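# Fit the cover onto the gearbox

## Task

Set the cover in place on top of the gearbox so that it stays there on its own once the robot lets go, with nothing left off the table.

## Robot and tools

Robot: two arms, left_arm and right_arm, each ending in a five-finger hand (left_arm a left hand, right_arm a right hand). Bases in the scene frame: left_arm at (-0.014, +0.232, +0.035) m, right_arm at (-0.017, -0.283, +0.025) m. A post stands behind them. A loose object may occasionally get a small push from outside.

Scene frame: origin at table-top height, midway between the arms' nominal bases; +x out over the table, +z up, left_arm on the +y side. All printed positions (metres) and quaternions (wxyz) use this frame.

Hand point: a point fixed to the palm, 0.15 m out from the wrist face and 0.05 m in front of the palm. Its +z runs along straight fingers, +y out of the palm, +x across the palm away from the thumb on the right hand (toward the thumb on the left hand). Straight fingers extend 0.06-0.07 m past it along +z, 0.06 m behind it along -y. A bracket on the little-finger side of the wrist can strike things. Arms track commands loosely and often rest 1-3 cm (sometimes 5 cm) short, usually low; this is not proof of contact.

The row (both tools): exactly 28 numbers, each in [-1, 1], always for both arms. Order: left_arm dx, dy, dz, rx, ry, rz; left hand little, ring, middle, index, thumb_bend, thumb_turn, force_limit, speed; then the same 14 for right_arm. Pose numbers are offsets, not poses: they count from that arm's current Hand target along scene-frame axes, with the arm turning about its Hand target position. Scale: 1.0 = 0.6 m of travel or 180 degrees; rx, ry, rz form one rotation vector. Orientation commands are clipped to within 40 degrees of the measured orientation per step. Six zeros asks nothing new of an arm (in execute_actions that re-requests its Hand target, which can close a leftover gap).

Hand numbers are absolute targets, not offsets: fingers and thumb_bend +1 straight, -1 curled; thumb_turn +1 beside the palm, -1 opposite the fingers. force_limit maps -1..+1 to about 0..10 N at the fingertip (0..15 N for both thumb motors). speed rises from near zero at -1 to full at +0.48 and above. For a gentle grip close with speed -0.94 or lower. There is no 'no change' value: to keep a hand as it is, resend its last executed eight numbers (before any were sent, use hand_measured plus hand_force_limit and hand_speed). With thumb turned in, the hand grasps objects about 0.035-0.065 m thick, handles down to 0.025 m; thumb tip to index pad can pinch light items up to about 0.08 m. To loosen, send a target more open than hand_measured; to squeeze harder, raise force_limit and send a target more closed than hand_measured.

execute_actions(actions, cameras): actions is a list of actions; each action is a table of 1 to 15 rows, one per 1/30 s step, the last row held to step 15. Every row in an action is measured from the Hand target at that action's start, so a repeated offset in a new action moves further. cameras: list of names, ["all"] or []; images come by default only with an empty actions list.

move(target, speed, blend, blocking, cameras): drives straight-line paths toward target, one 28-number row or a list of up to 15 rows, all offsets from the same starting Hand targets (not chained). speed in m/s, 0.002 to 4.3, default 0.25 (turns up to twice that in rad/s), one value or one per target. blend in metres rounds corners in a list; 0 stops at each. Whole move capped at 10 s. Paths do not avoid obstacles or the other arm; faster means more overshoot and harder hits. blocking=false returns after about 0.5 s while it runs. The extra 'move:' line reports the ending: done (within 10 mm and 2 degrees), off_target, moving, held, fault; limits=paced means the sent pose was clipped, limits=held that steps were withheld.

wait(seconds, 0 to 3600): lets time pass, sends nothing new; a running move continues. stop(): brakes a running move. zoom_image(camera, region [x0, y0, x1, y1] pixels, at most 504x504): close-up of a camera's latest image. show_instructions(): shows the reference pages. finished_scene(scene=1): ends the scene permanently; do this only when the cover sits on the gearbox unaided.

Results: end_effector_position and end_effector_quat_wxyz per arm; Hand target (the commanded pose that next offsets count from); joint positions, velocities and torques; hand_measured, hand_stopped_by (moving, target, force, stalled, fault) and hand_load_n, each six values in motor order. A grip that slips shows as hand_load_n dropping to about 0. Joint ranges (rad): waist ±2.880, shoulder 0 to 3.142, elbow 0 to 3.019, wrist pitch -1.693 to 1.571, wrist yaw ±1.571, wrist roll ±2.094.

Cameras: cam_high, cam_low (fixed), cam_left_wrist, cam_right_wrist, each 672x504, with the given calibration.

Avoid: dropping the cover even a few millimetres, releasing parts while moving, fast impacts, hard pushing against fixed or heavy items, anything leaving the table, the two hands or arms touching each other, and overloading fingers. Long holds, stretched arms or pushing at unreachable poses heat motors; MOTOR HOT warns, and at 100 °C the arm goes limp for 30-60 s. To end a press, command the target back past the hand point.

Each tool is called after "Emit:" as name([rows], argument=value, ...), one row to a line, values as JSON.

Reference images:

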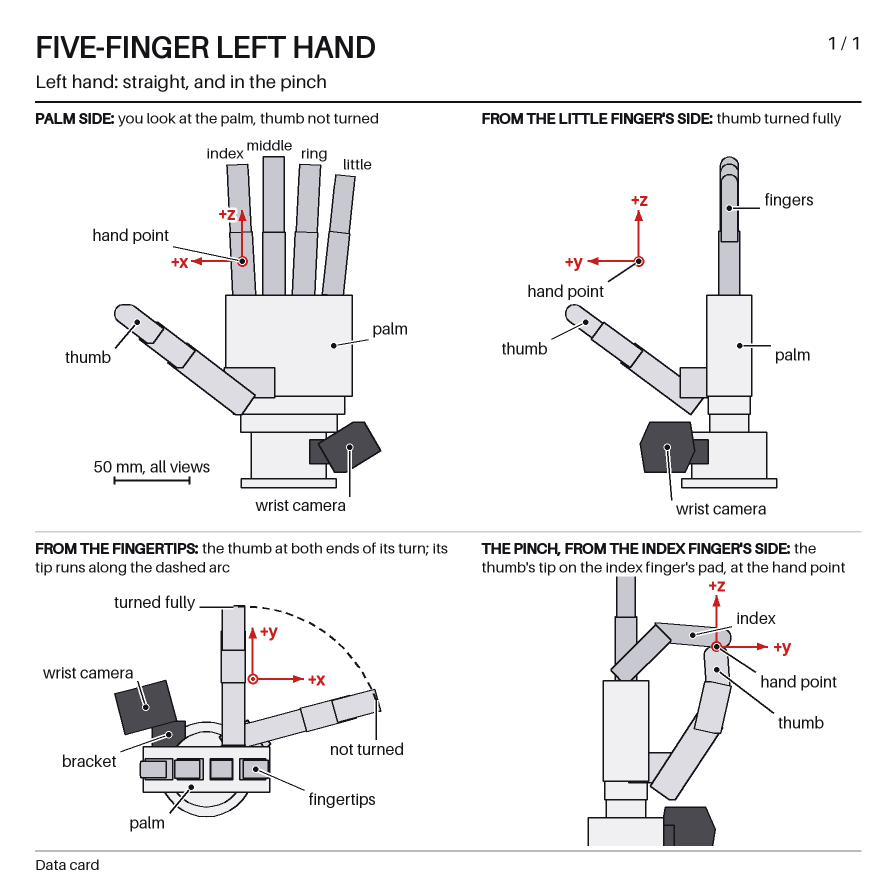

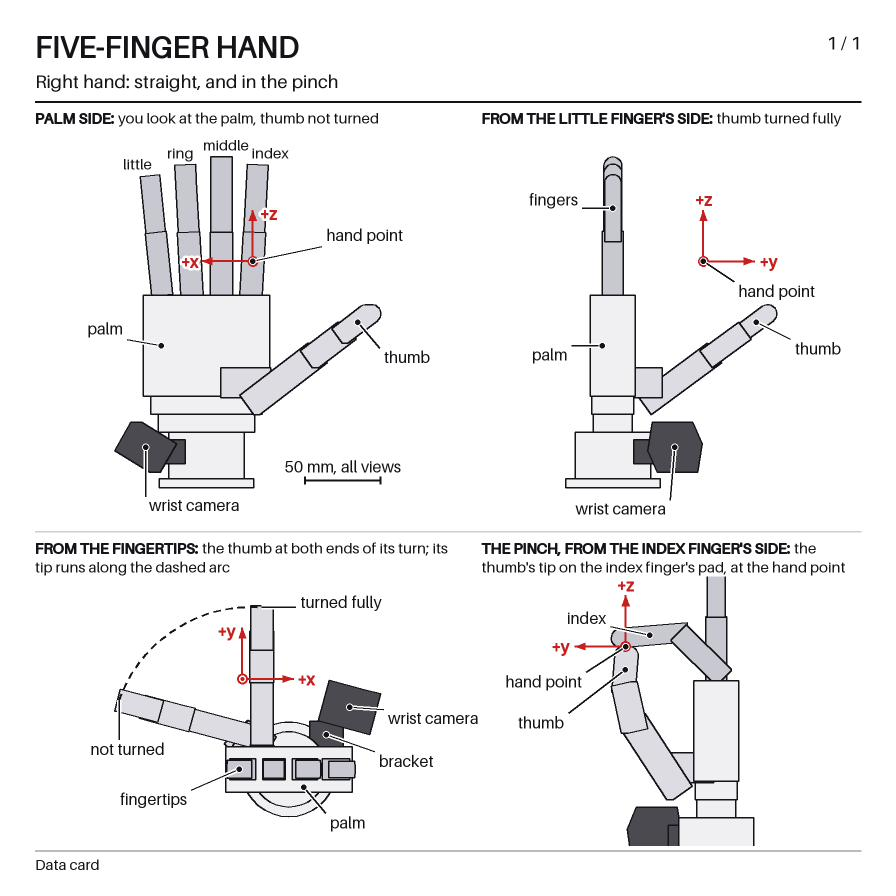

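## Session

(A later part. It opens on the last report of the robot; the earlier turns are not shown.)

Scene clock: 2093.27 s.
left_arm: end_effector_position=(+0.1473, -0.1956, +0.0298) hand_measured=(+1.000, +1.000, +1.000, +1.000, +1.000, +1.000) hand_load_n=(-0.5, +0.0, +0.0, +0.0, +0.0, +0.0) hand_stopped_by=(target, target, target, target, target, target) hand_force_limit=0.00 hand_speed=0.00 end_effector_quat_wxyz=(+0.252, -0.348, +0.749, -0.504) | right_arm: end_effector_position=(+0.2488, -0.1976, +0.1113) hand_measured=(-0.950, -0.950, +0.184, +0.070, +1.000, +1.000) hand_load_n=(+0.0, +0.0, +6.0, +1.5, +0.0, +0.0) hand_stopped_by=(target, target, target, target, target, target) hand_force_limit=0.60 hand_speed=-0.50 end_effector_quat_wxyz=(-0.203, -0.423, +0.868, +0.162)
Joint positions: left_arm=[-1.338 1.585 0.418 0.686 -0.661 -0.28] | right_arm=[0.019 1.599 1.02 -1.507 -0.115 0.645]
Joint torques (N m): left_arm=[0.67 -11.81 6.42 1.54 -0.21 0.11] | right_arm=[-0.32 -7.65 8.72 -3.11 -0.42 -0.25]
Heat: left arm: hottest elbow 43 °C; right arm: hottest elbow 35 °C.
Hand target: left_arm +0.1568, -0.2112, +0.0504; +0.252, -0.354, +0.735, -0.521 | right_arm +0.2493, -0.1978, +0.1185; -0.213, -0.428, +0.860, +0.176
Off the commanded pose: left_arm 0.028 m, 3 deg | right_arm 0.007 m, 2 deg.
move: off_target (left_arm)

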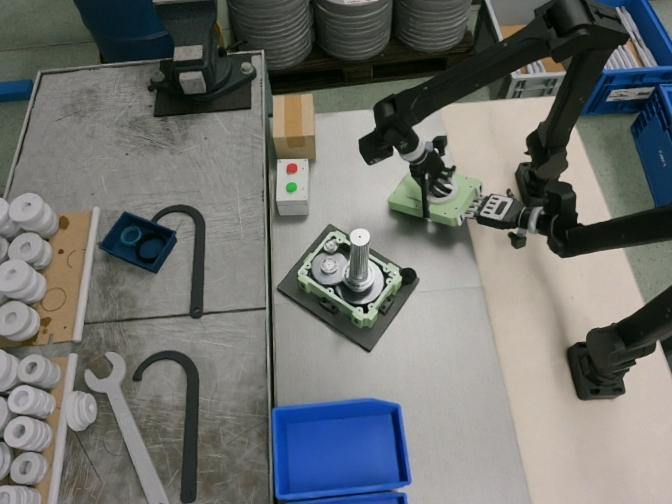

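Emit:
move(target=[0.0,0.0,0.02,0,0,0,1,1,1,1,1,1,0,0, 0,0,0,0,0,0,-0.95,-0.95,0.182,0.07,1,1,0.6,-0.5], speed=0.04, cameras=["cam_high","cam_left_wrist"])

Emit:
zoom_image(camera="cam_high", region=[380, 130, 560, 270])

Emit:
zoom_image(camera="cam_left_wrist", region=[300, 0, 500, 250])

Scene clock: 2097.20 s.
left_arm: end_effector_position=(+0.1461, -0.1915, +0.0343) hand_measured=(+1.000, +1.000, +1.000, +1.000, +1.000, +1.000) hand_load_n=(-1.5, +0.0, +0.0, +0.0, +0.0, +0.0) hand_stopped_by=(target, target, target, target, target, target) hand_force_limit=0.00 hand_speed=0.00 end_effector_quat_wxyz=(+0.253, -0.346, +0.755, -0.496) | right_arm: end_effector_position=(+0.2491, -0.1978, +0.1127) hand_measured=(-0.950, -0.950, +0.182, +0.070, +1.000, +1.000) hand_load_n=(+0.0, +0.0, +3.5, +0.5, +0.0, +0.0) hand_stopped_by=(target, target, target, target, target, target) hand_force_limit=0.60 hand_speed=-0.50 end_effector_quat_wxyz=(-0.204, -0.424, +0.867, +0.163)
Joint positions: left_arm=[-1.338 1.546 0.418 0.627 -0.658 -0.28] | right_arm=[0.018 1.599 1.024 -1.512 -0.115 0.643]
Joint torques (N m): left_arm=[0.62 -12.34 7.04 1.74 -0.34 0.1] | right_arm=[-0.56 -7.59 8.5 -2.76 -0.38 -0.24]
Heat: left arm: hottest elbow 44 °C; right arm: hottest elbow 35 °C.
Hand target: left_arm +0.1568, -0.2112, +0.0624; +0.252, -0.354, +0.735, -0.521 | right_arm +0.2494, -0.1978, +0.1185; -0.213, -0.428, +0.860, +0.176
Off the commanded pose: left_arm 0.036 m, 4 deg | right_arm 0.006 m, 2 deg.
move: off_target (left_arm)
cam_left_wrist: T_world_to_cam=[[0.04891, -0.43788, 0.8977, -0.1314], [-0.95201, -0.29231, -0.09071, 0.08944], [0.30213, -0.85019, -0.43116, -0.07985]] pos_world=[0.1157, -0.09928, 0.09165]

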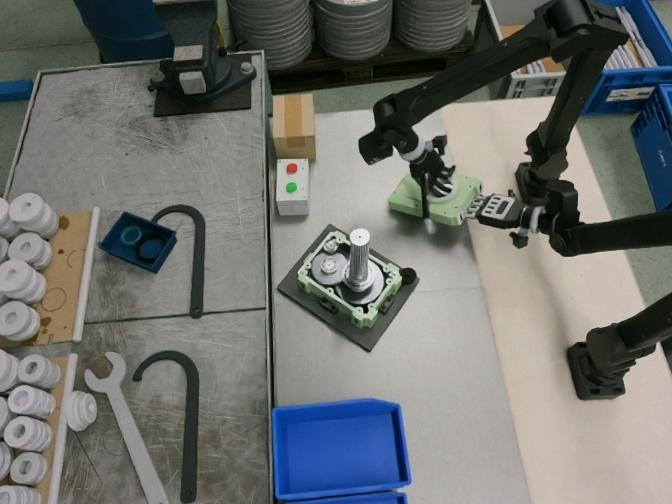

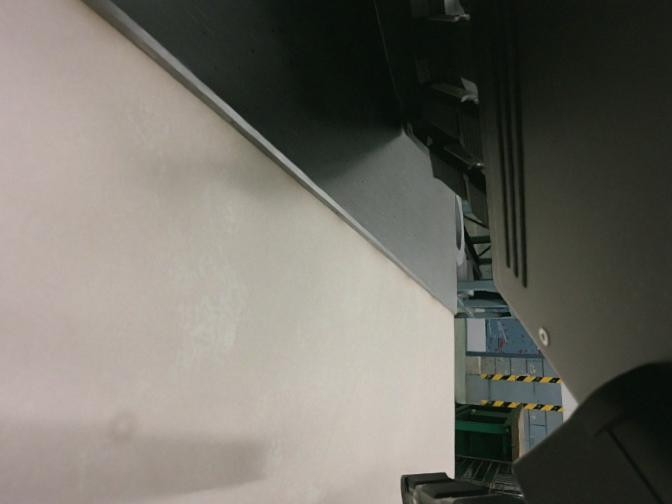

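Scaled by 2.800 from the camera's image (finer frame: 960x720).

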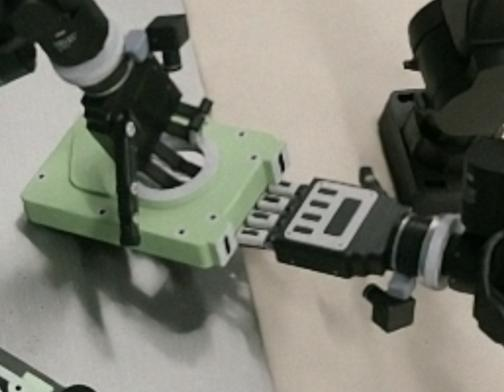

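Scaled by 2.016 from the camera's image (finer frame: 960x720).

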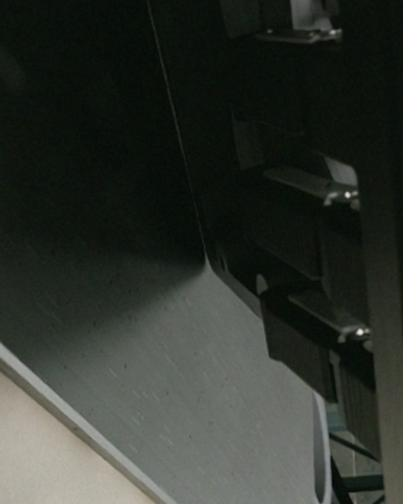

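Emit:
move([
  [0,0,0,0,0,0,1,1,1,1,1,1,0,0, 0,0,-0.0133,0,0,0,-0.95,-0.95,0.182,0.07,1,1,0.6,-0.5],
  [0,0,0,0,0,0,1,1,1,1,1,1,0,0, 0.0147,-0.0117,-0.0190,0,0,0,-0.95,-0.95,0.182,0.07,1,1,0.6,-0.5],
], speed=0.03, cameras=["cam_high","cam_right_wrist"])

Emit:
zoom_image(camera="cam_high", region=[380, 130, 560, 270])

Emit:
zoom_image(camera="cam_right_wrist", region=[180, 80, 460, 320])

Scene clock: 2107.13 s.
left_arm: end_effector_position=(+0.1460, -0.1918, +0.0359) hand_measured=(+1.000, +1.000, +1.000, +1.000, +1.000, +1.000) hand_load_n=(-1.0, -0.5, +0.0, +0.0, +0.0, -0.5) hand_stopped_by=(target, target, target, target, target, target) hand_force_limit=0.00 hand_speed=0.00 end_effector_quat_wxyz=(+0.253, -0.346, +0.755, -0.497) | right_arm: end_effector_position=(+0.2497, -0.2008, +0.1135) hand_measured=(-0.950, -0.950, +0.182, +0.070, +1.000, +1.000) hand_load_n=(+0.0, +0.0, +6.5, +3.0, +0.0, +0.0) hand_stopped_by=(target, target, target, target, target, target) hand_force_limit=0.60 hand_speed=-0.50 end_effector_quat_wxyz=(-0.208, -0.428, +0.863, +0.172)
Joint positions: left_arm=[-1.338 1.541 0.418 0.624 -0.657 -0.28] | right_arm=[0.008 1.615 1.034 -1.524 -0.119 0.617]
Joint torques (N m): left_arm=[0.62 -12.16 7.04 1.85 -0.38 0.1] | right_arm=[-0.79 -6.18 8.68 -1.22 0.1 -0.15]
Heat: left arm: hottest elbow 44 °C; right arm: hottest elbow 35 °C.
Hand target: left_arm +0.1569, -0.2113, +0.0626; +0.252, -0.354, +0.734, -0.521 | right_arm +0.2581, -0.2048, +0.1072; -0.213, -0.428, +0.860, +0.176
Off the commanded pose: left_arm 0.035 m, 4 deg | right_arm 0.011 m, 1 deg.
move: off_target (right_arm)
cam_right_wrist: T_world_to_cam=[[-0.80939, 0.36072, 0.46343, 0.22958], [0.55711, 0.72124, 0.41163, -0.04278], [-0.18576, 0.59136, -0.78472, 0.37056]] pos_world=[0.27849, -0.27109, 0.20201]

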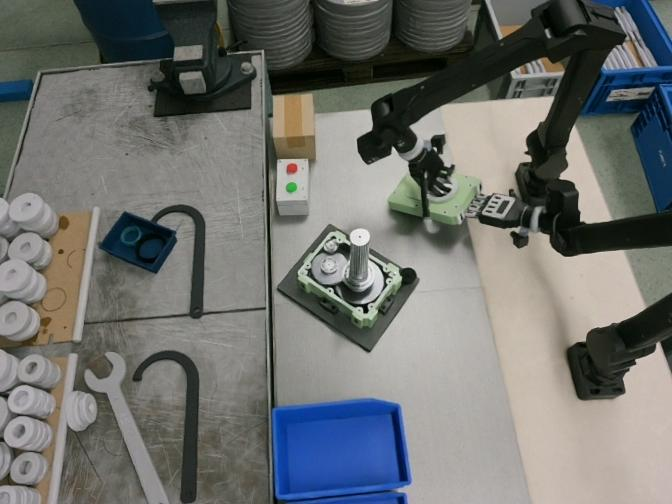

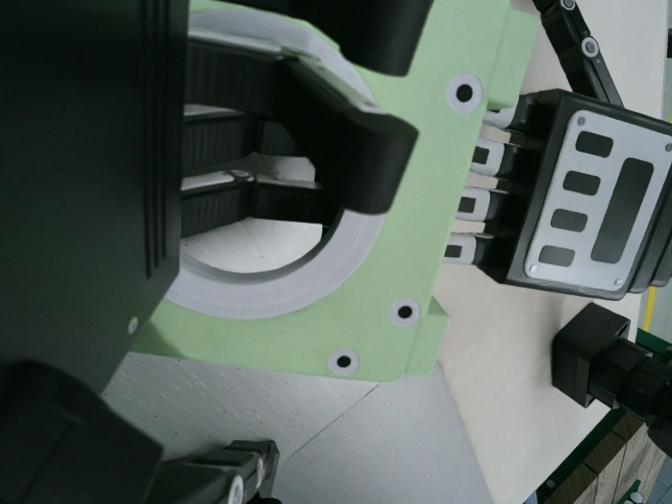

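Scaled by 2.800 from the camera's image (finer frame: 960x720).

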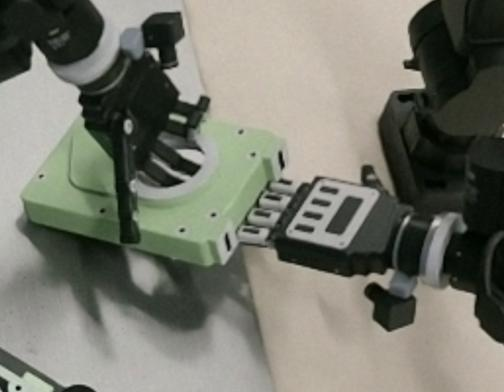

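Scaled by 1.800 from the camera's image (finer frame: 960x720).

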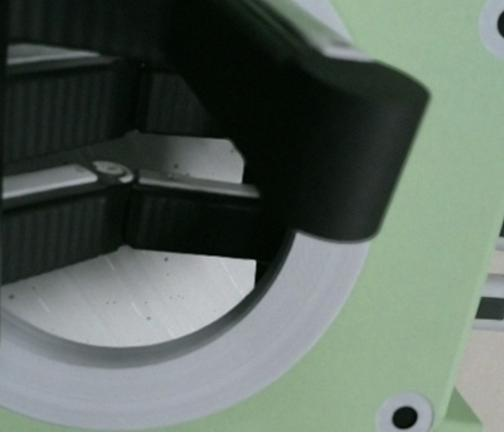

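Emit:
move([
  [0,0,0,0,0,0,1,1,1,1,1,1,0,0, 0.0046,-0.0037,0.0156,0,0,0,-0.95,-0.95,0.28,0.22,1,1,0.6,-0.5],
  [0,0,0,0,0,0,1,1,1,1,1,1,0,0, 0.0046,-0.0037,0.0156,0,0,0,-0.95,-0.95,0.4,0.36,1,1,0.6,-0.5],
], speed=0.03, cameras=["cam_high","cam_right_wrist"])

Emit:
zoom_image(camera="cam_right_wrist", region=[180, 80, 460, 320])

Emit:
zoom_image(camera="cam_high", region=[380, 130, 560, 270])

Scene clock: 2114.87 s.
left_arm: end_effector_position=(+0.1445, -0.1905, +0.0330) hand_measured=(+1.000, +1.000, +1.000, +1.000, +1.000, +1.000) hand_load_n=(-1.5, -0.5, +0.0, +0.0, +0.0, +0.0) hand_stopped_by=(target, target, target, target, target, target) hand_force_limit=0.00 hand_speed=0.00 end_effector_quat_wxyz=(+0.251, -0.345, +0.759, -0.492) | right_arm: end_effector_position=(+0.2497, -0.2031, +0.1166) hand_measured=(-0.950, -0.950, +0.400, +0.360, +1.000, +1.000) hand_load_n=(+0.0, +0.0, +0.0, -1.0, +0.0, +0.0) hand_stopped_by=(target, target, target, target, target, target) hand_force_limit=0.60 hand_speed=-0.50 end_effector_quat_wxyz=(-0.216, -0.430, +0.858, +0.178)
Joint positions: left_arm=[-1.338 1.542 0.418 0.611 -0.651 -0.283] | right_arm=[0.002 1.628 1.048 -1.548 -0.116 0.603]
Joint torques (N m): left_arm=[0.56 -12.1 6.99 2.37 -0.63 0.13] | right_arm=[-1.03 -8.53 9.06 -1.46 0.12 -0.06]
Heat: left arm: hottest elbow 44 °C; right arm: hottest elbow 35 °C.
Hand target: left_arm +0.1568, -0.2113, +0.0625; +0.252, -0.354, +0.734, -0.521 | right_arm +0.2609, -0.2070, +0.1165; -0.213, -0.428, +0.860, +0.176
Off the commanded pose: left_arm 0.038 m, 4 deg | right_arm 0.012 m, 1 deg.
move: off_target (right_arm); target 2's new numbers were sent with right_arm's hand 0.013 m and 1 deg from that target
cam_right_wrist: T_world_to_cam=[[-0.80254, 0.35155, 0.48202, 0.22325], [0.55957, 0.72375, 0.40381, -0.04156], [-0.2069, 0.5938, -0.77756, 0.37939]] pos_world=[0.28092, -0.27368, 0.20417]

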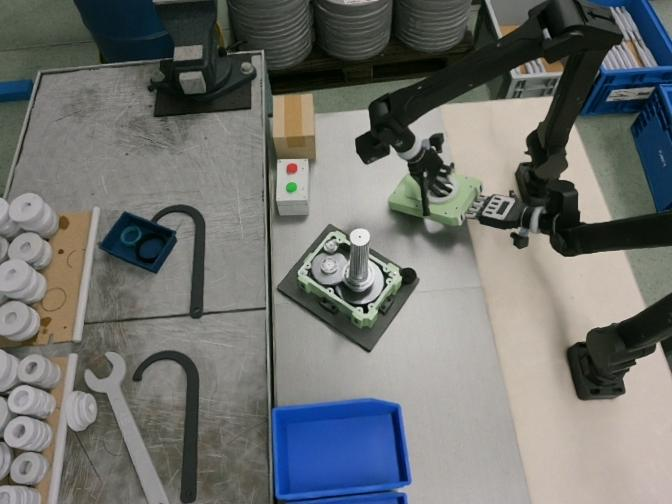

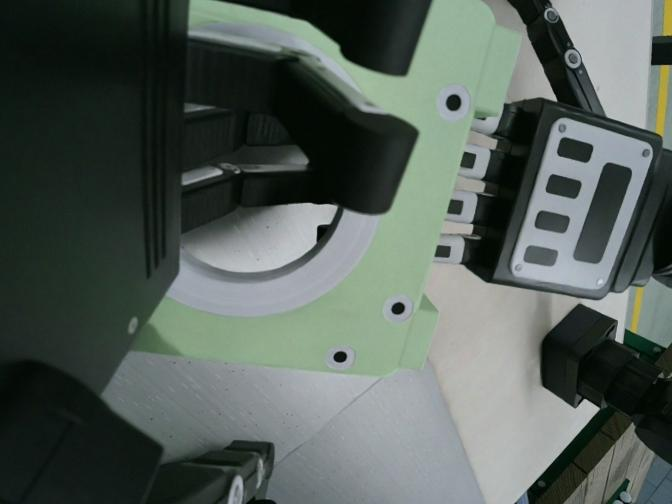

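Scaled by 1.800 from the camera's image (finer frame: 960x720).

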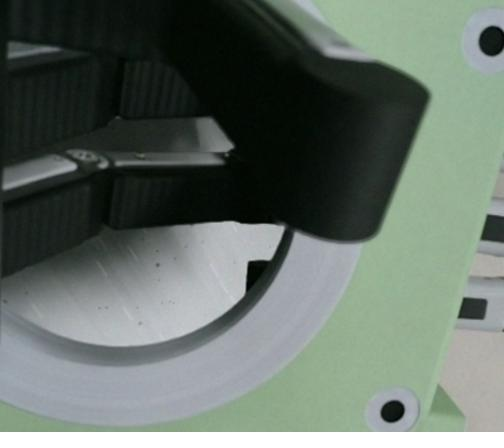

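Scaled by 2.800 from the camera's image (finer frame: 960x720).

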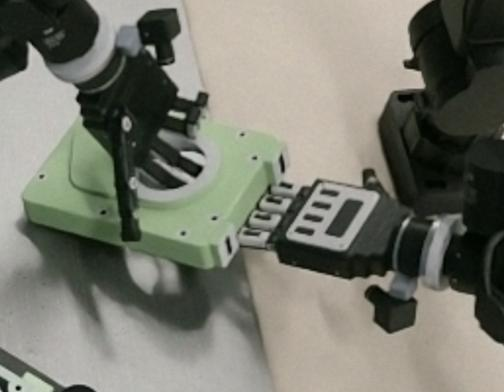

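Emit:
move([
  [0,0,0,0,0,0,1,1,1,1,1,1,0,0, 0.0163,-0.0129,0.0545,0,0,0,-0.95,-0.95,0.4,0.36,1,1,0.6,-0.5],
  [0,0,0,0,0,0,1,1,1,1,1,1,0,0, 0.0420,-0.0340,0.1400,0,0,0,-0.95,-0.95,0.4,0.36,1,1,0.6,-0.5],
], speed=0.06, blend=0.01, cameras=["cam_high","cam_right_wrist","cam_low"])

Emit:
zoom_image(camera="cam_high", region=[380, 130, 560, 270])

Emit:
zoom_image(camera="cam_low", region=[290, 150, 470, 300])

Scene clock: 2123.67 s.
left_arm: end_effector_position=(+0.1448, -0.1908, +0.0347) hand_measured=(+1.000, +1.000, +1.000, +1.000, +1.000, +1.000) hand_load_n=(-1.5, +0.0, +0.0, +0.0, +0.0, +0.0) hand_stopped_by=(target, target, target, target, target, target) hand_force_limit=0.00 hand_speed=0.00 end_effector_quat_wxyz=(+0.251, -0.345, +0.758, -0.494) | right_arm: end_effector_position=(+0.2771, -0.2238, +0.1894) hand_measured=(-0.950, -0.950, +0.400, +0.360, +1.000, +1.000) hand_load_n=(+0.5, +0.0, +0.0, +0.0, +0.0, +0.0) hand_stopped_by=(target, target, target, target, target, target) hand_force_limit=0.60 hand_speed=-0.50 end_effector_quat_wxyz=(-0.156, -0.432, +0.874, +0.156)
Joint positions: left_arm=[-1.338 1.538 0.418 0.611 -0.653 -0.283] | right_arm=[-0.06 1.516 1.181 -1.668 -0.111 0.561]
Joint torques (N m): left_arm=[0.56 -11.75 7.05 2.37 -0.59 0.13] | right_arm=[-0.97 -8.94 10.86 -1.72 -0.12 -0.1]
Heat: left arm: hottest elbow 44 °C; right arm: hottest elbow 35 °C.
Hand target: left_arm +0.1568, -0.2113, +0.0625; +0.252, -0.354, +0.734, -0.521 | right_arm +0.2861, -0.2274, +0.2005; -0.213, -0.428, +0.860, +0.176
Off the commanded pose: left_arm 0.037 m, 4 deg | right_arm 0.015 m, 7 deg.
joint sent to its limit (right arm) — joint 4 (wrist pitch), lower limit. The joint targets are off in orientation, not in position.
move: off_target (right_arm)
cam_right_wrist: T_world_to_cam=[[-0.85016, 0.36628, 0.37823, 0.25354], [0.51859, 0.70671, 0.48128, -0.07844], [-0.09101, 0.60531, -0.79077, 0.42687]] pos_world=[0.29508, -0.29582, 0.27941]
Images, in order (width x height): cam_high 672x504, cam_low 672x504, cam_right_wrist 672x504.

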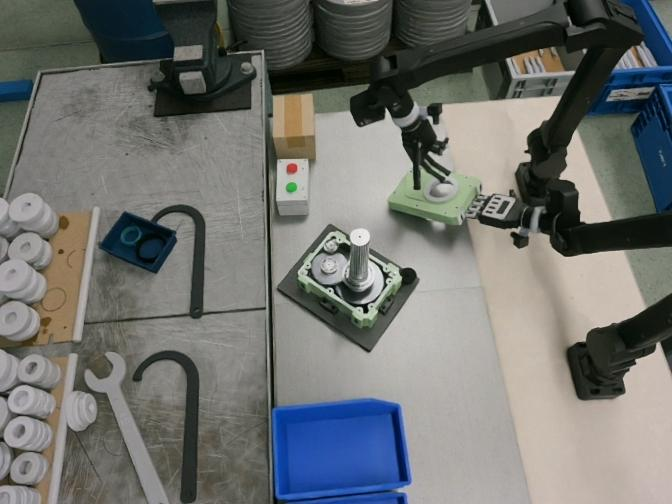

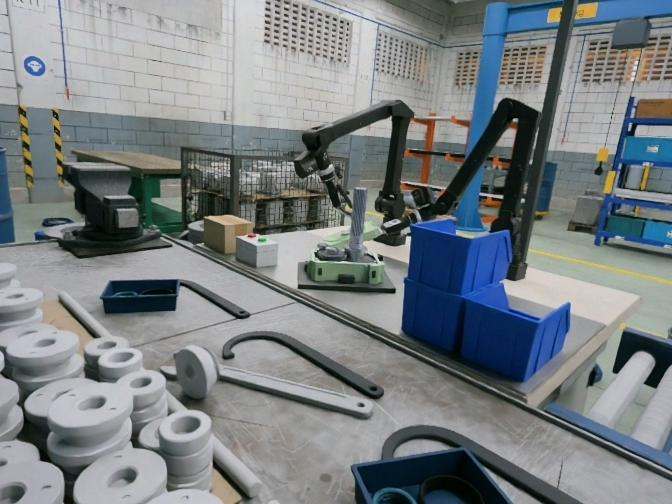

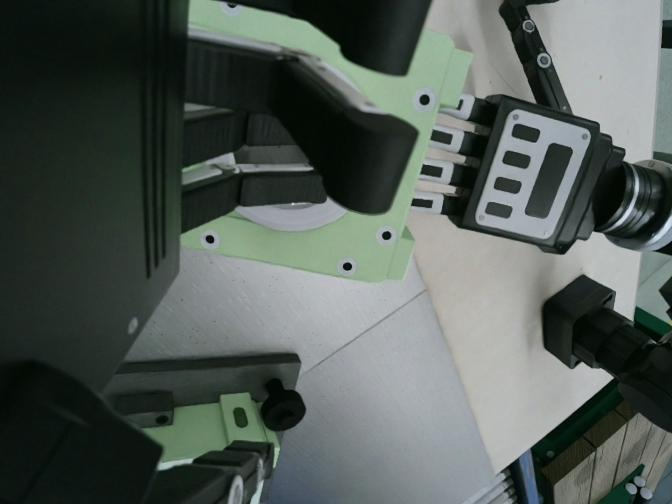

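Scaled by 2.800 from the camera's image (finer frame: 960x720).

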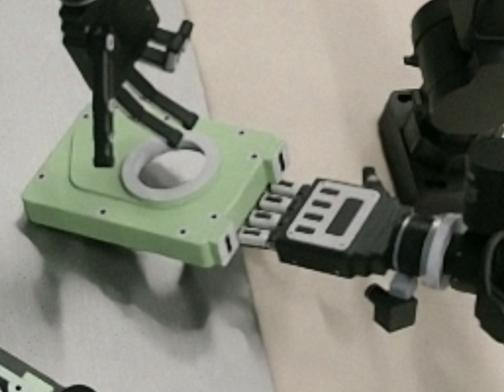

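Scaled by 2.800 from the camera's image (finer frame: 960x720).

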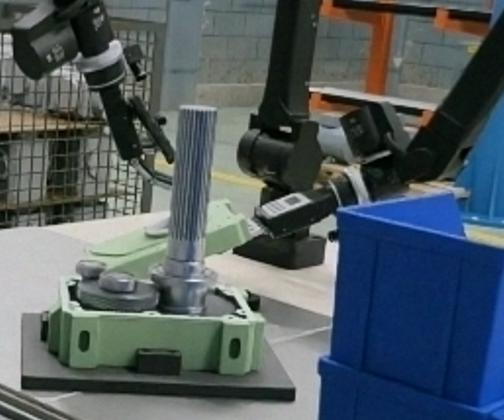

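Emit:
move([
  [0,0,0,0,0,0,1,1,1,1,1,1,0,0, -0.0257,0.0211,-0.0855,0,0,0,-0.95,-0.95,0.4,0.36,1,1,0.6,-0.5],
  [0,0,0,0,0,0,1,1,1,1,1,1,0,0, -0.0420,0.0340,-0.1400,0,0,0,-0.95,-0.95,0.4,0.36,1,1,0.6,-0.5],
], speed=0.06, blend=0.01, cameras=["cam_high","cam_right_wrist"])

Emit:
zoom_image(camera="cam_right_wrist", region=[180, 80, 460, 320])

Emit:
zoom_image(camera="cam_high", region=[380, 130, 560, 270])

Scene clock: 2180.33 s.
left_arm: end_effector_position=(+0.1440, -0.1890, +0.0310) hand_measured=(+1.000, +1.000, +1.000, +1.000, +1.000, +1.000) hand_load_n=(-2.0, +0.0, +0.0, +0.0, +0.0, +0.0) hand_stopped_by=(target, target, target, target, target, target) hand_force_limit=0.00 hand_speed=0.00 end_effector_quat_wxyz=(+0.250, -0.347, +0.760, -0.489) | right_arm: end_effector_position=(+0.2601, -0.2102, +0.1235) hand_measured=(-0.950, -0.950, +0.400, +0.360, +1.000, +1.000) hand_load_n=(+0.0, +0.0, -0.5, +0.0, +0.0, +0.0) hand_stopped_by=(target, target, target, target, target, target) hand_force_limit=0.60 hand_speed=-0.50 end_effector_quat_wxyz=(-0.210, -0.429, +0.860, +0.177)
Joint positions: left_arm=[-1.338 1.542 0.418 0.602 -0.652 -0.291] | right_arm=[-0.018 1.633 1.081 -1.566 -0.112 0.589]
Joint torques (N m): left_arm=[0.73 -12.22 6.95 2.74 -0.66 0.19] | right_arm=[0.62 -8.76 6.61 -0.73 -0.05 0.08]
Heat: left arm: hottest elbow 45 °C; right arm: hottest elbow 36 °C.
Hand target: left_arm +0.1569, -0.2113, +0.0626; +0.252, -0.354, +0.734, -0.521 | right_arm +0.2609, -0.2070, +0.1165; -0.213, -0.428, +0.860, +0.176
Off the commanded pose: left_arm 0.041 m, 5 deg | right_arm 0.008 m, 0 deg.
move: done
cam_right_wrist: T_world_to_cam=[[-0.80576, 0.35531, 0.47381, 0.23336], [0.55956, 0.71882, 0.41254, -0.04715], [-0.194, 0.59754, -0.77802, 0.38855]] pos_world=[0.2898, -0.28119, 0.21118]

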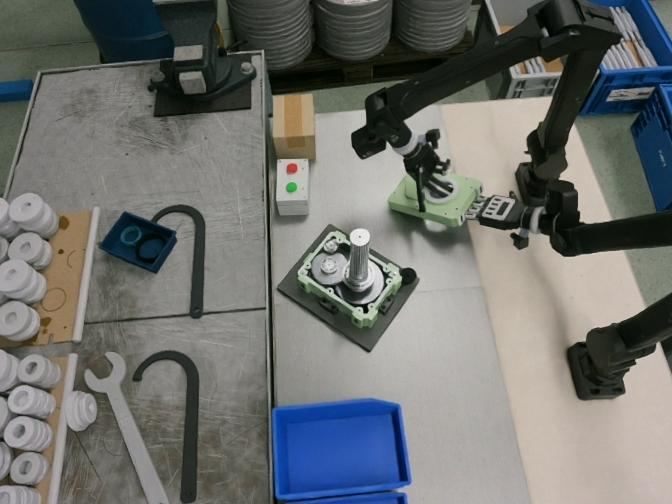

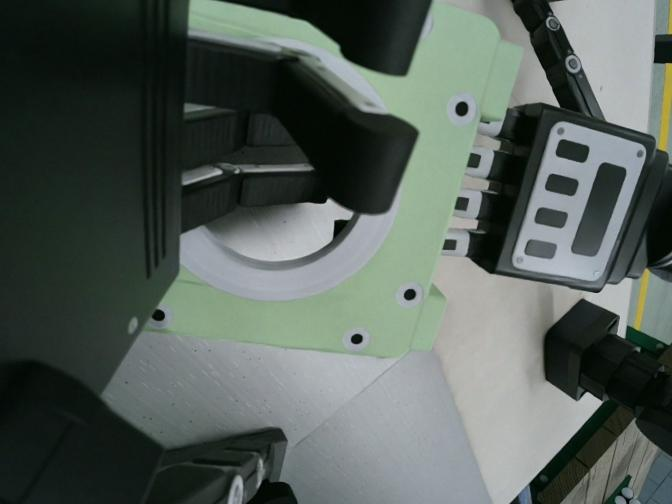

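Scaled by 1.800 from the camera's image (finer frame: 960x720).

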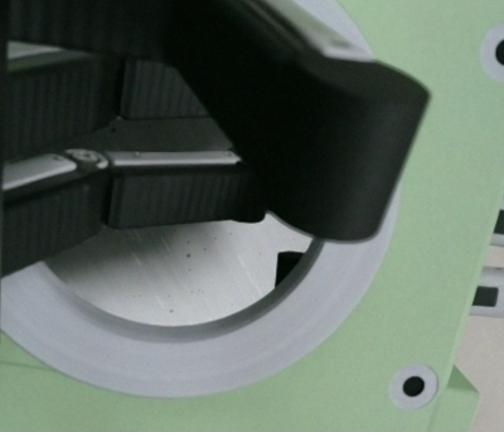

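Scaled by 2.800 from the camera's image (finer frame: 960x720).

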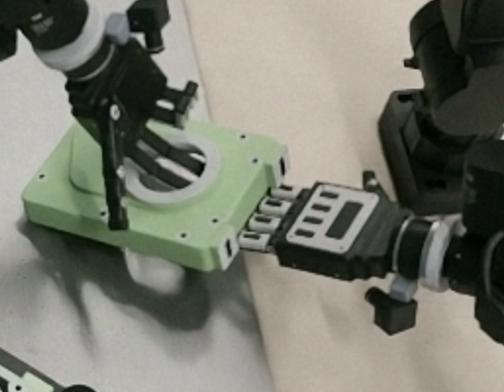

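Emit:
move([
  [0,0,0,0,0,0,1,1,1,1,1,1,0,0, -0.0102,0.0112,-0.0142,0,0,0,-0.95,-0.95,0.35,0.33,1,1,0.6,-0.5],
  [0,0,0,0,0,0,1,1,1,1,1,1,0,0, -0.0223,0.0208,-0.0142,0,0,0,-0.95,-0.95,0.35,0.33,1,1,0.6,-0.5],
], speed=0.04, cameras=["cam_high","cam_right_wrist"])

Emit:
zoom_image(camera="cam_right_wrist", region=[180, 80, 460, 320])

Scene clock: 2187.07 s.
left_arm: end_effector_position=(+0.1443, -0.1888, +0.0309) hand_measured=(+1.000, +1.000, +1.000, +1.000, +1.000, +1.000) hand_load_n=(-1.5, -1.0, +0.0, +0.0, +0.0, -0.5) hand_stopped_by=(target, target, target, target, target, target) hand_force_limit=0.00 hand_speed=0.00 end_effector_quat_wxyz=(+0.251, -0.348, +0.760, -0.489) | right_arm: end_effector_position=(+0.2476, -0.1985, +0.1133) hand_measured=(-0.950, -0.950, +0.350, +0.330, +1.000, +1.000) hand_load_n=(+0.0, +0.0, +0.0, -0.5, +0.0, +0.0) hand_stopped_by=(target, target, target, target, target, target) hand_force_limit=0.60 hand_speed=-0.50 end_effector_quat_wxyz=(-0.211, -0.430, +0.860, +0.176)
Joint positions: left_arm=[-1.338 1.543 0.418 0.602 -0.654 -0.292] | right_arm=[0.013 1.619 1.032 -1.528 -0.124 0.615]
Joint torques (N m): left_arm=[0.67 -12.16 7.09 2.76 -0.57 0.2] | right_arm=[0.97 -7.94 6.41 -0.92 -0.22 0.09]
Heat: left arm: hottest elbow 45 °C; right arm: hottest elbow 36 °C.
Hand target: left_arm +0.1569, -0.2113, +0.0626; +0.252, -0.354, +0.734, -0.521 | right_arm +0.2475, -0.1945, +0.1079; -0.213, -0.428, +0.860, +0.176
Off the commanded pose: left_arm 0.041 m, 5 deg | right_arm 0.007 m, 0 deg.
move: done
cam_right_wrist: T_world_to_cam=[[-0.80672, 0.35432, 0.47292, 0.22414], [0.55763, 0.72132, 0.41079, -0.04315], [-0.19558, 0.59511, -0.77949, 0.37135]] pos_world=[0.27751, -0.26929, 0.20118]

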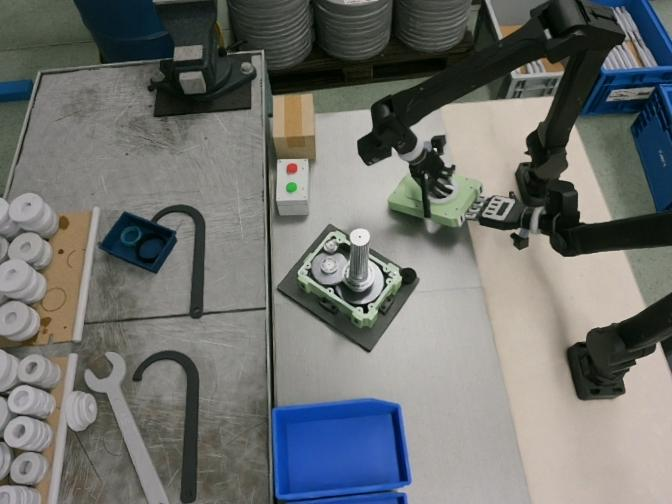

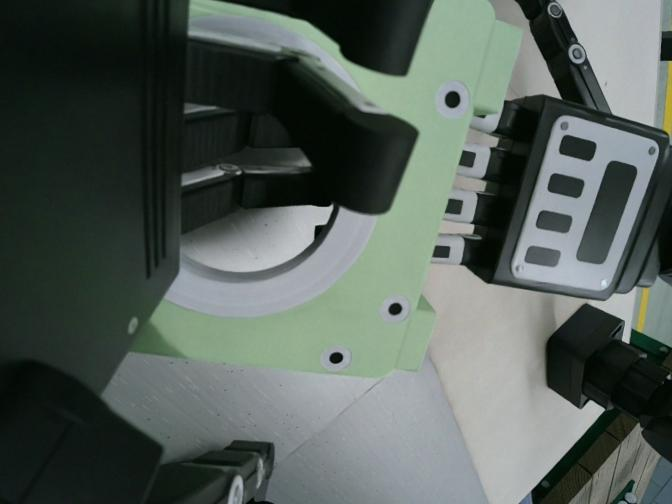

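Scaled by 1.800 from the camera's image (finer frame: 960x720).

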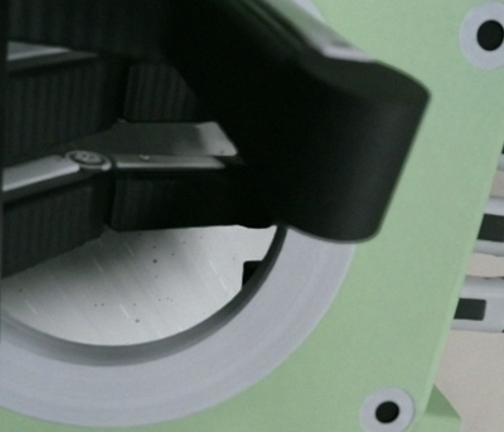

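Emit:
move([
  [0,0,0,0,0,0,1,1,1,1,1,1,0,0, 0,0,-0.0067,0,0,0,-0.95,-0.95,0.35,0.33,1,1,0.6,-0.5],
  [0,0,0,0,0,0,1,1,1,1,1,1,0,0, 0,0,-0.0067,0,0,0,-0.95,-0.95,0.17,0.07,1,1,0.6,-0.5],
], speed=0.04, cameras=["cam_high","cam_right_wrist"])

Emit:
zoom_image(camera="cam_right_wrist", region=[180, 80, 460, 320])

Scene clock: 2191.27 s.
left_arm: end_effector_position=(+0.1450, -0.1889, +0.0326) hand_measured=(+1.000, +1.000, +1.000, +1.000, +1.000, +1.000) hand_load_n=(-1.0, -0.5, +0.0, +0.0, +0.0, -0.5) hand_stopped_by=(target, target, target, target, target, target) hand_force_limit=0.00 hand_speed=0.00 end_effector_quat_wxyz=(+0.252, -0.348, +0.758, -0.490) | right_arm: end_effector_position=(+0.2490, -0.1984, +0.1122) hand_measured=(-0.950, -0.950, +0.222, +0.076, +1.000, +1.000) hand_load_n=(+0.0, +0.0, +3.5, +11.0, +0.0, +0.0) hand_stopped_by=(target, target, force, force, target, target) hand_force_limit=0.60 hand_speed=-0.50 end_effector_quat_wxyz=(-0.208, -0.429, +0.862, +0.174)
Joint positions: left_arm=[-1.338 1.539 0.418 0.602 -0.657 -0.291] | right_arm=[0.013 1.617 1.031 -1.52 -0.124 0.618]
Joint torques (N m): left_arm=[0.5 -11.81 7.04 2.77 -0.42 0.19] | right_arm=[1.32 -7.88 5.96 -0.72 -0.2 0.07]
Heat: left arm: hottest elbow 45 °C; right arm: hottest elbow 35 °C.
Hand target: left_arm +0.1569, -0.2113, +0.0626; +0.252, -0.354, +0.734, -0.521 | right_arm +0.2475, -0.1946, +0.1039; -0.213, -0.428, +0.860, +0.176
Off the commanded pose: left_arm 0.039 m, 5 deg | right_arm 0.009 m, 1 deg.
move: done
cam_right_wrist: T_world_to_cam=[[-0.80954, 0.35713, 0.46594, 0.22786], [0.55622, 0.72045, 0.41421, -0.04382], [-0.18776, 0.59449, -0.78188, 0.36887]] pos_world=[0.2781, -0.26909, 0.2004]

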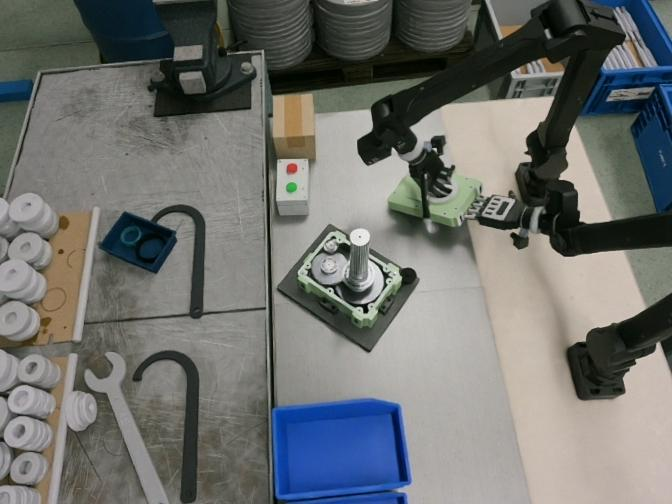

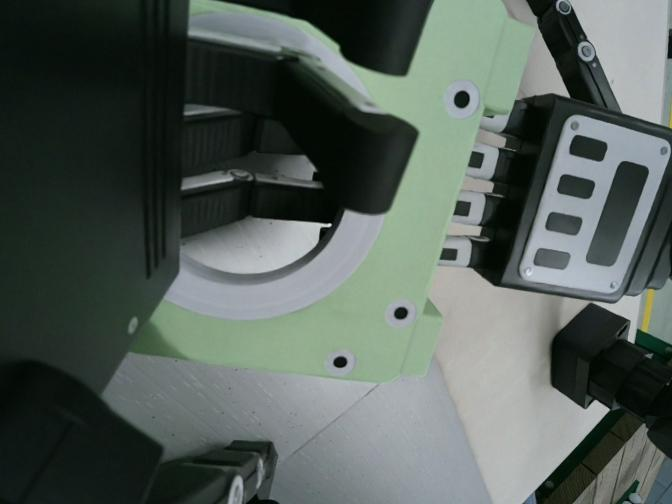

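Scaled by 1.800 from the camera's image (finer frame: 960x720).

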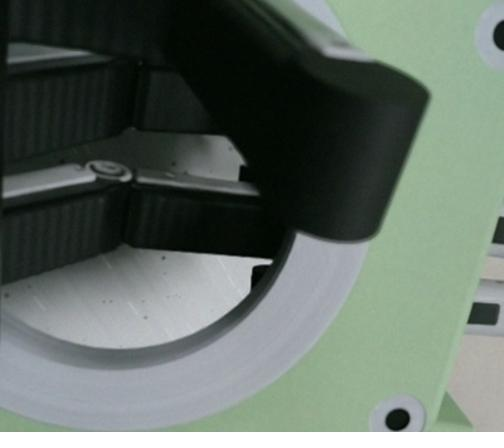

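Emit:
move([
  [0,0,0,0,0,0,1,1,1,1,1,1,0,0, 0.0083,-0.0067,0.0400,0,0,0,-0.95,-0.95,0.17,0.07,1,1,0.6,-0.5],
  [-0.01,0.02,-0.0500,0,0,0,1,1,1,1,1,1,0,0, 0.0083,-0.0067,0.0400,0,0,0,-0.95,-0.95,0.17,0.07,1,1,0.6,-0.5],
], speed=0.04, cameras=["cam_high","cam_right_wrist","cam_left_wrist"])

Emit:
zoom_image(camera="cam_high", region=[380, 130, 560, 270])

Emit:
zoom_image(camera="cam_left_wrist", region=[300, 0, 500, 250])

Scene clock: 2196.73 s.
left_arm: end_effector_position=(+0.1489, -0.1993, +0.0328) hand_measured=(+1.000, +1.000, +1.000, +1.000, +1.000, +1.000) hand_load_n=(+0.0, -0.5, -0.5, +0.0, +0.0, -0.5) hand_stopped_by=(target, target, target, target, target, target) hand_force_limit=0.00 hand_speed=0.00 end_effector_quat_wxyz=(+0.250, -0.354, +0.737, -0.518) | right_arm: end_effector_position=(+0.2494, -0.1995, +0.1155) hand_measured=(-0.950, -0.950, +0.220, +0.074, +1.000, +1.000) hand_load_n=(+0.0, +0.0, +2.5, +6.0, +0.0, +0.0) hand_stopped_by=(target, target, force, force, target, target) hand_force_limit=0.60 hand_speed=-0.50 end_effector_quat_wxyz=(-0.211, -0.429, +0.862, +0.171)
Joint positions: left_arm=[-1.338 1.603 0.413 0.745 -0.667 -0.286] | right_arm=[0.013 1.615 1.039 -1.534 -0.118 0.621]
Joint torques (N m): left_arm=[-0.21 -9.17 3.95 2.69 -0.35 0.1] | right_arm=[0.15 -9.82 8.98 -3.18 -0.25 -0.04]
Heat: left arm: hottest elbow 44 °C; right arm: hottest elbow 35 °C.
Hand target: left_arm +0.1508, -0.1992, +0.0325; +0.252, -0.354, +0.735, -0.521 | right_arm +0.2526, -0.1985, +0.1279; -0.213, -0.428, +0.860, +0.176
Off the commanded pose: left_arm 0.002 m, 1 deg | right_arm 0.013 m, 1 deg.
move: off_target (right_arm)
cam_left_wrist: T_world_to_cam=[[0.0438, -0.38383, 0.92236, -0.12281], [-0.948, -0.30729, -0.08286, 0.08589], [0.31524, -0.87077, -0.37733, -0.09584]] pos_world=[0.11702, -0.1042, 0.08423]
cam_right_wrist: T_world_to_cam=[[-0.80801, 0.35991, 0.46646, 0.22709], [0.5573, 0.72377, 0.4069, -0.04331], [-0.19116, 0.58874, -0.78539, 0.37232]] pos_world=[0.2788, -0.26959, 0.20411]
Images, in order (width x height): cam_high 672x504, cam_left_wrist 672x504, cam_right_wrist 672x504.

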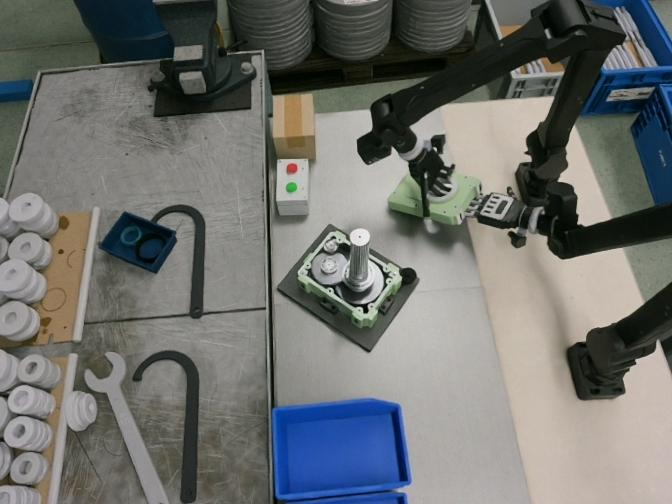

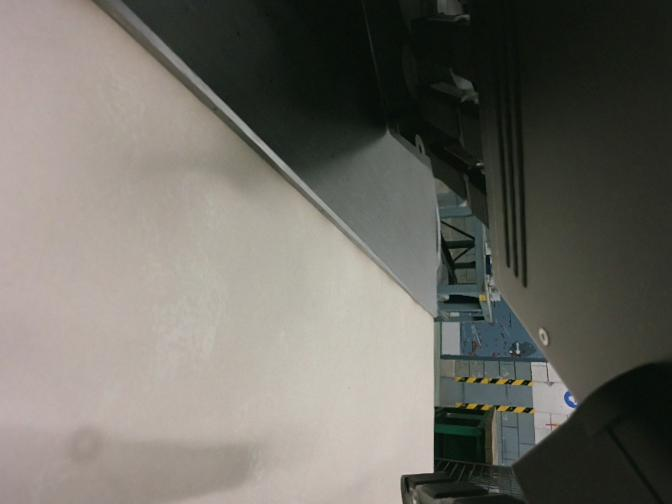

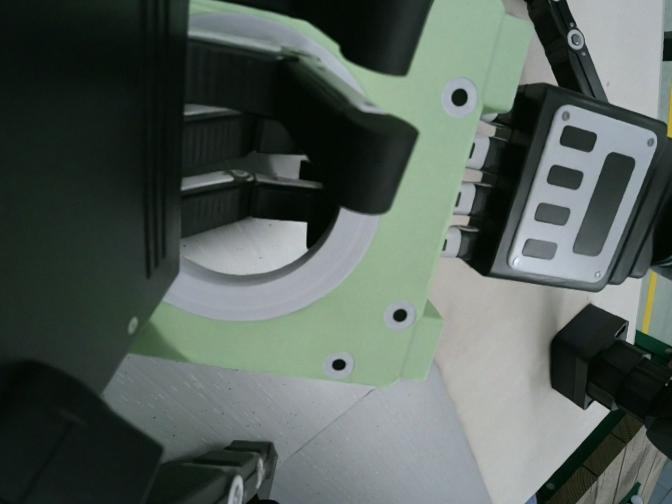

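Scaled by 2.800 from the camera's image (finer frame: 960x720).

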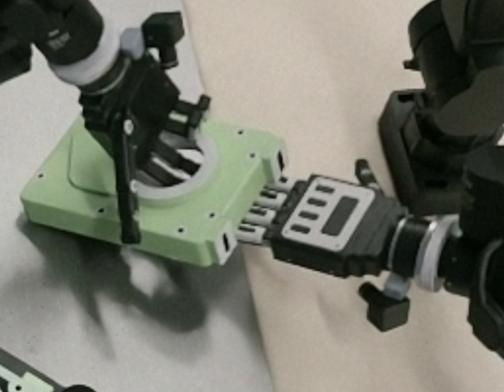

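Scaled by 2.016 from the camera's image (finer frame: 960x720).

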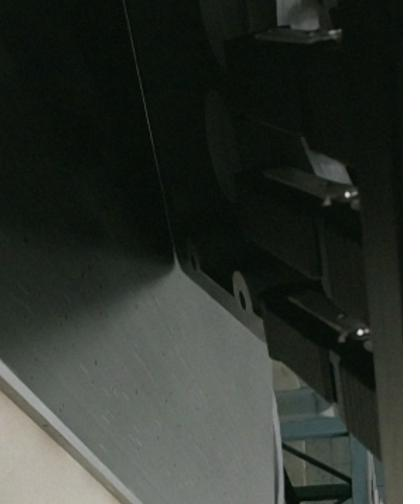

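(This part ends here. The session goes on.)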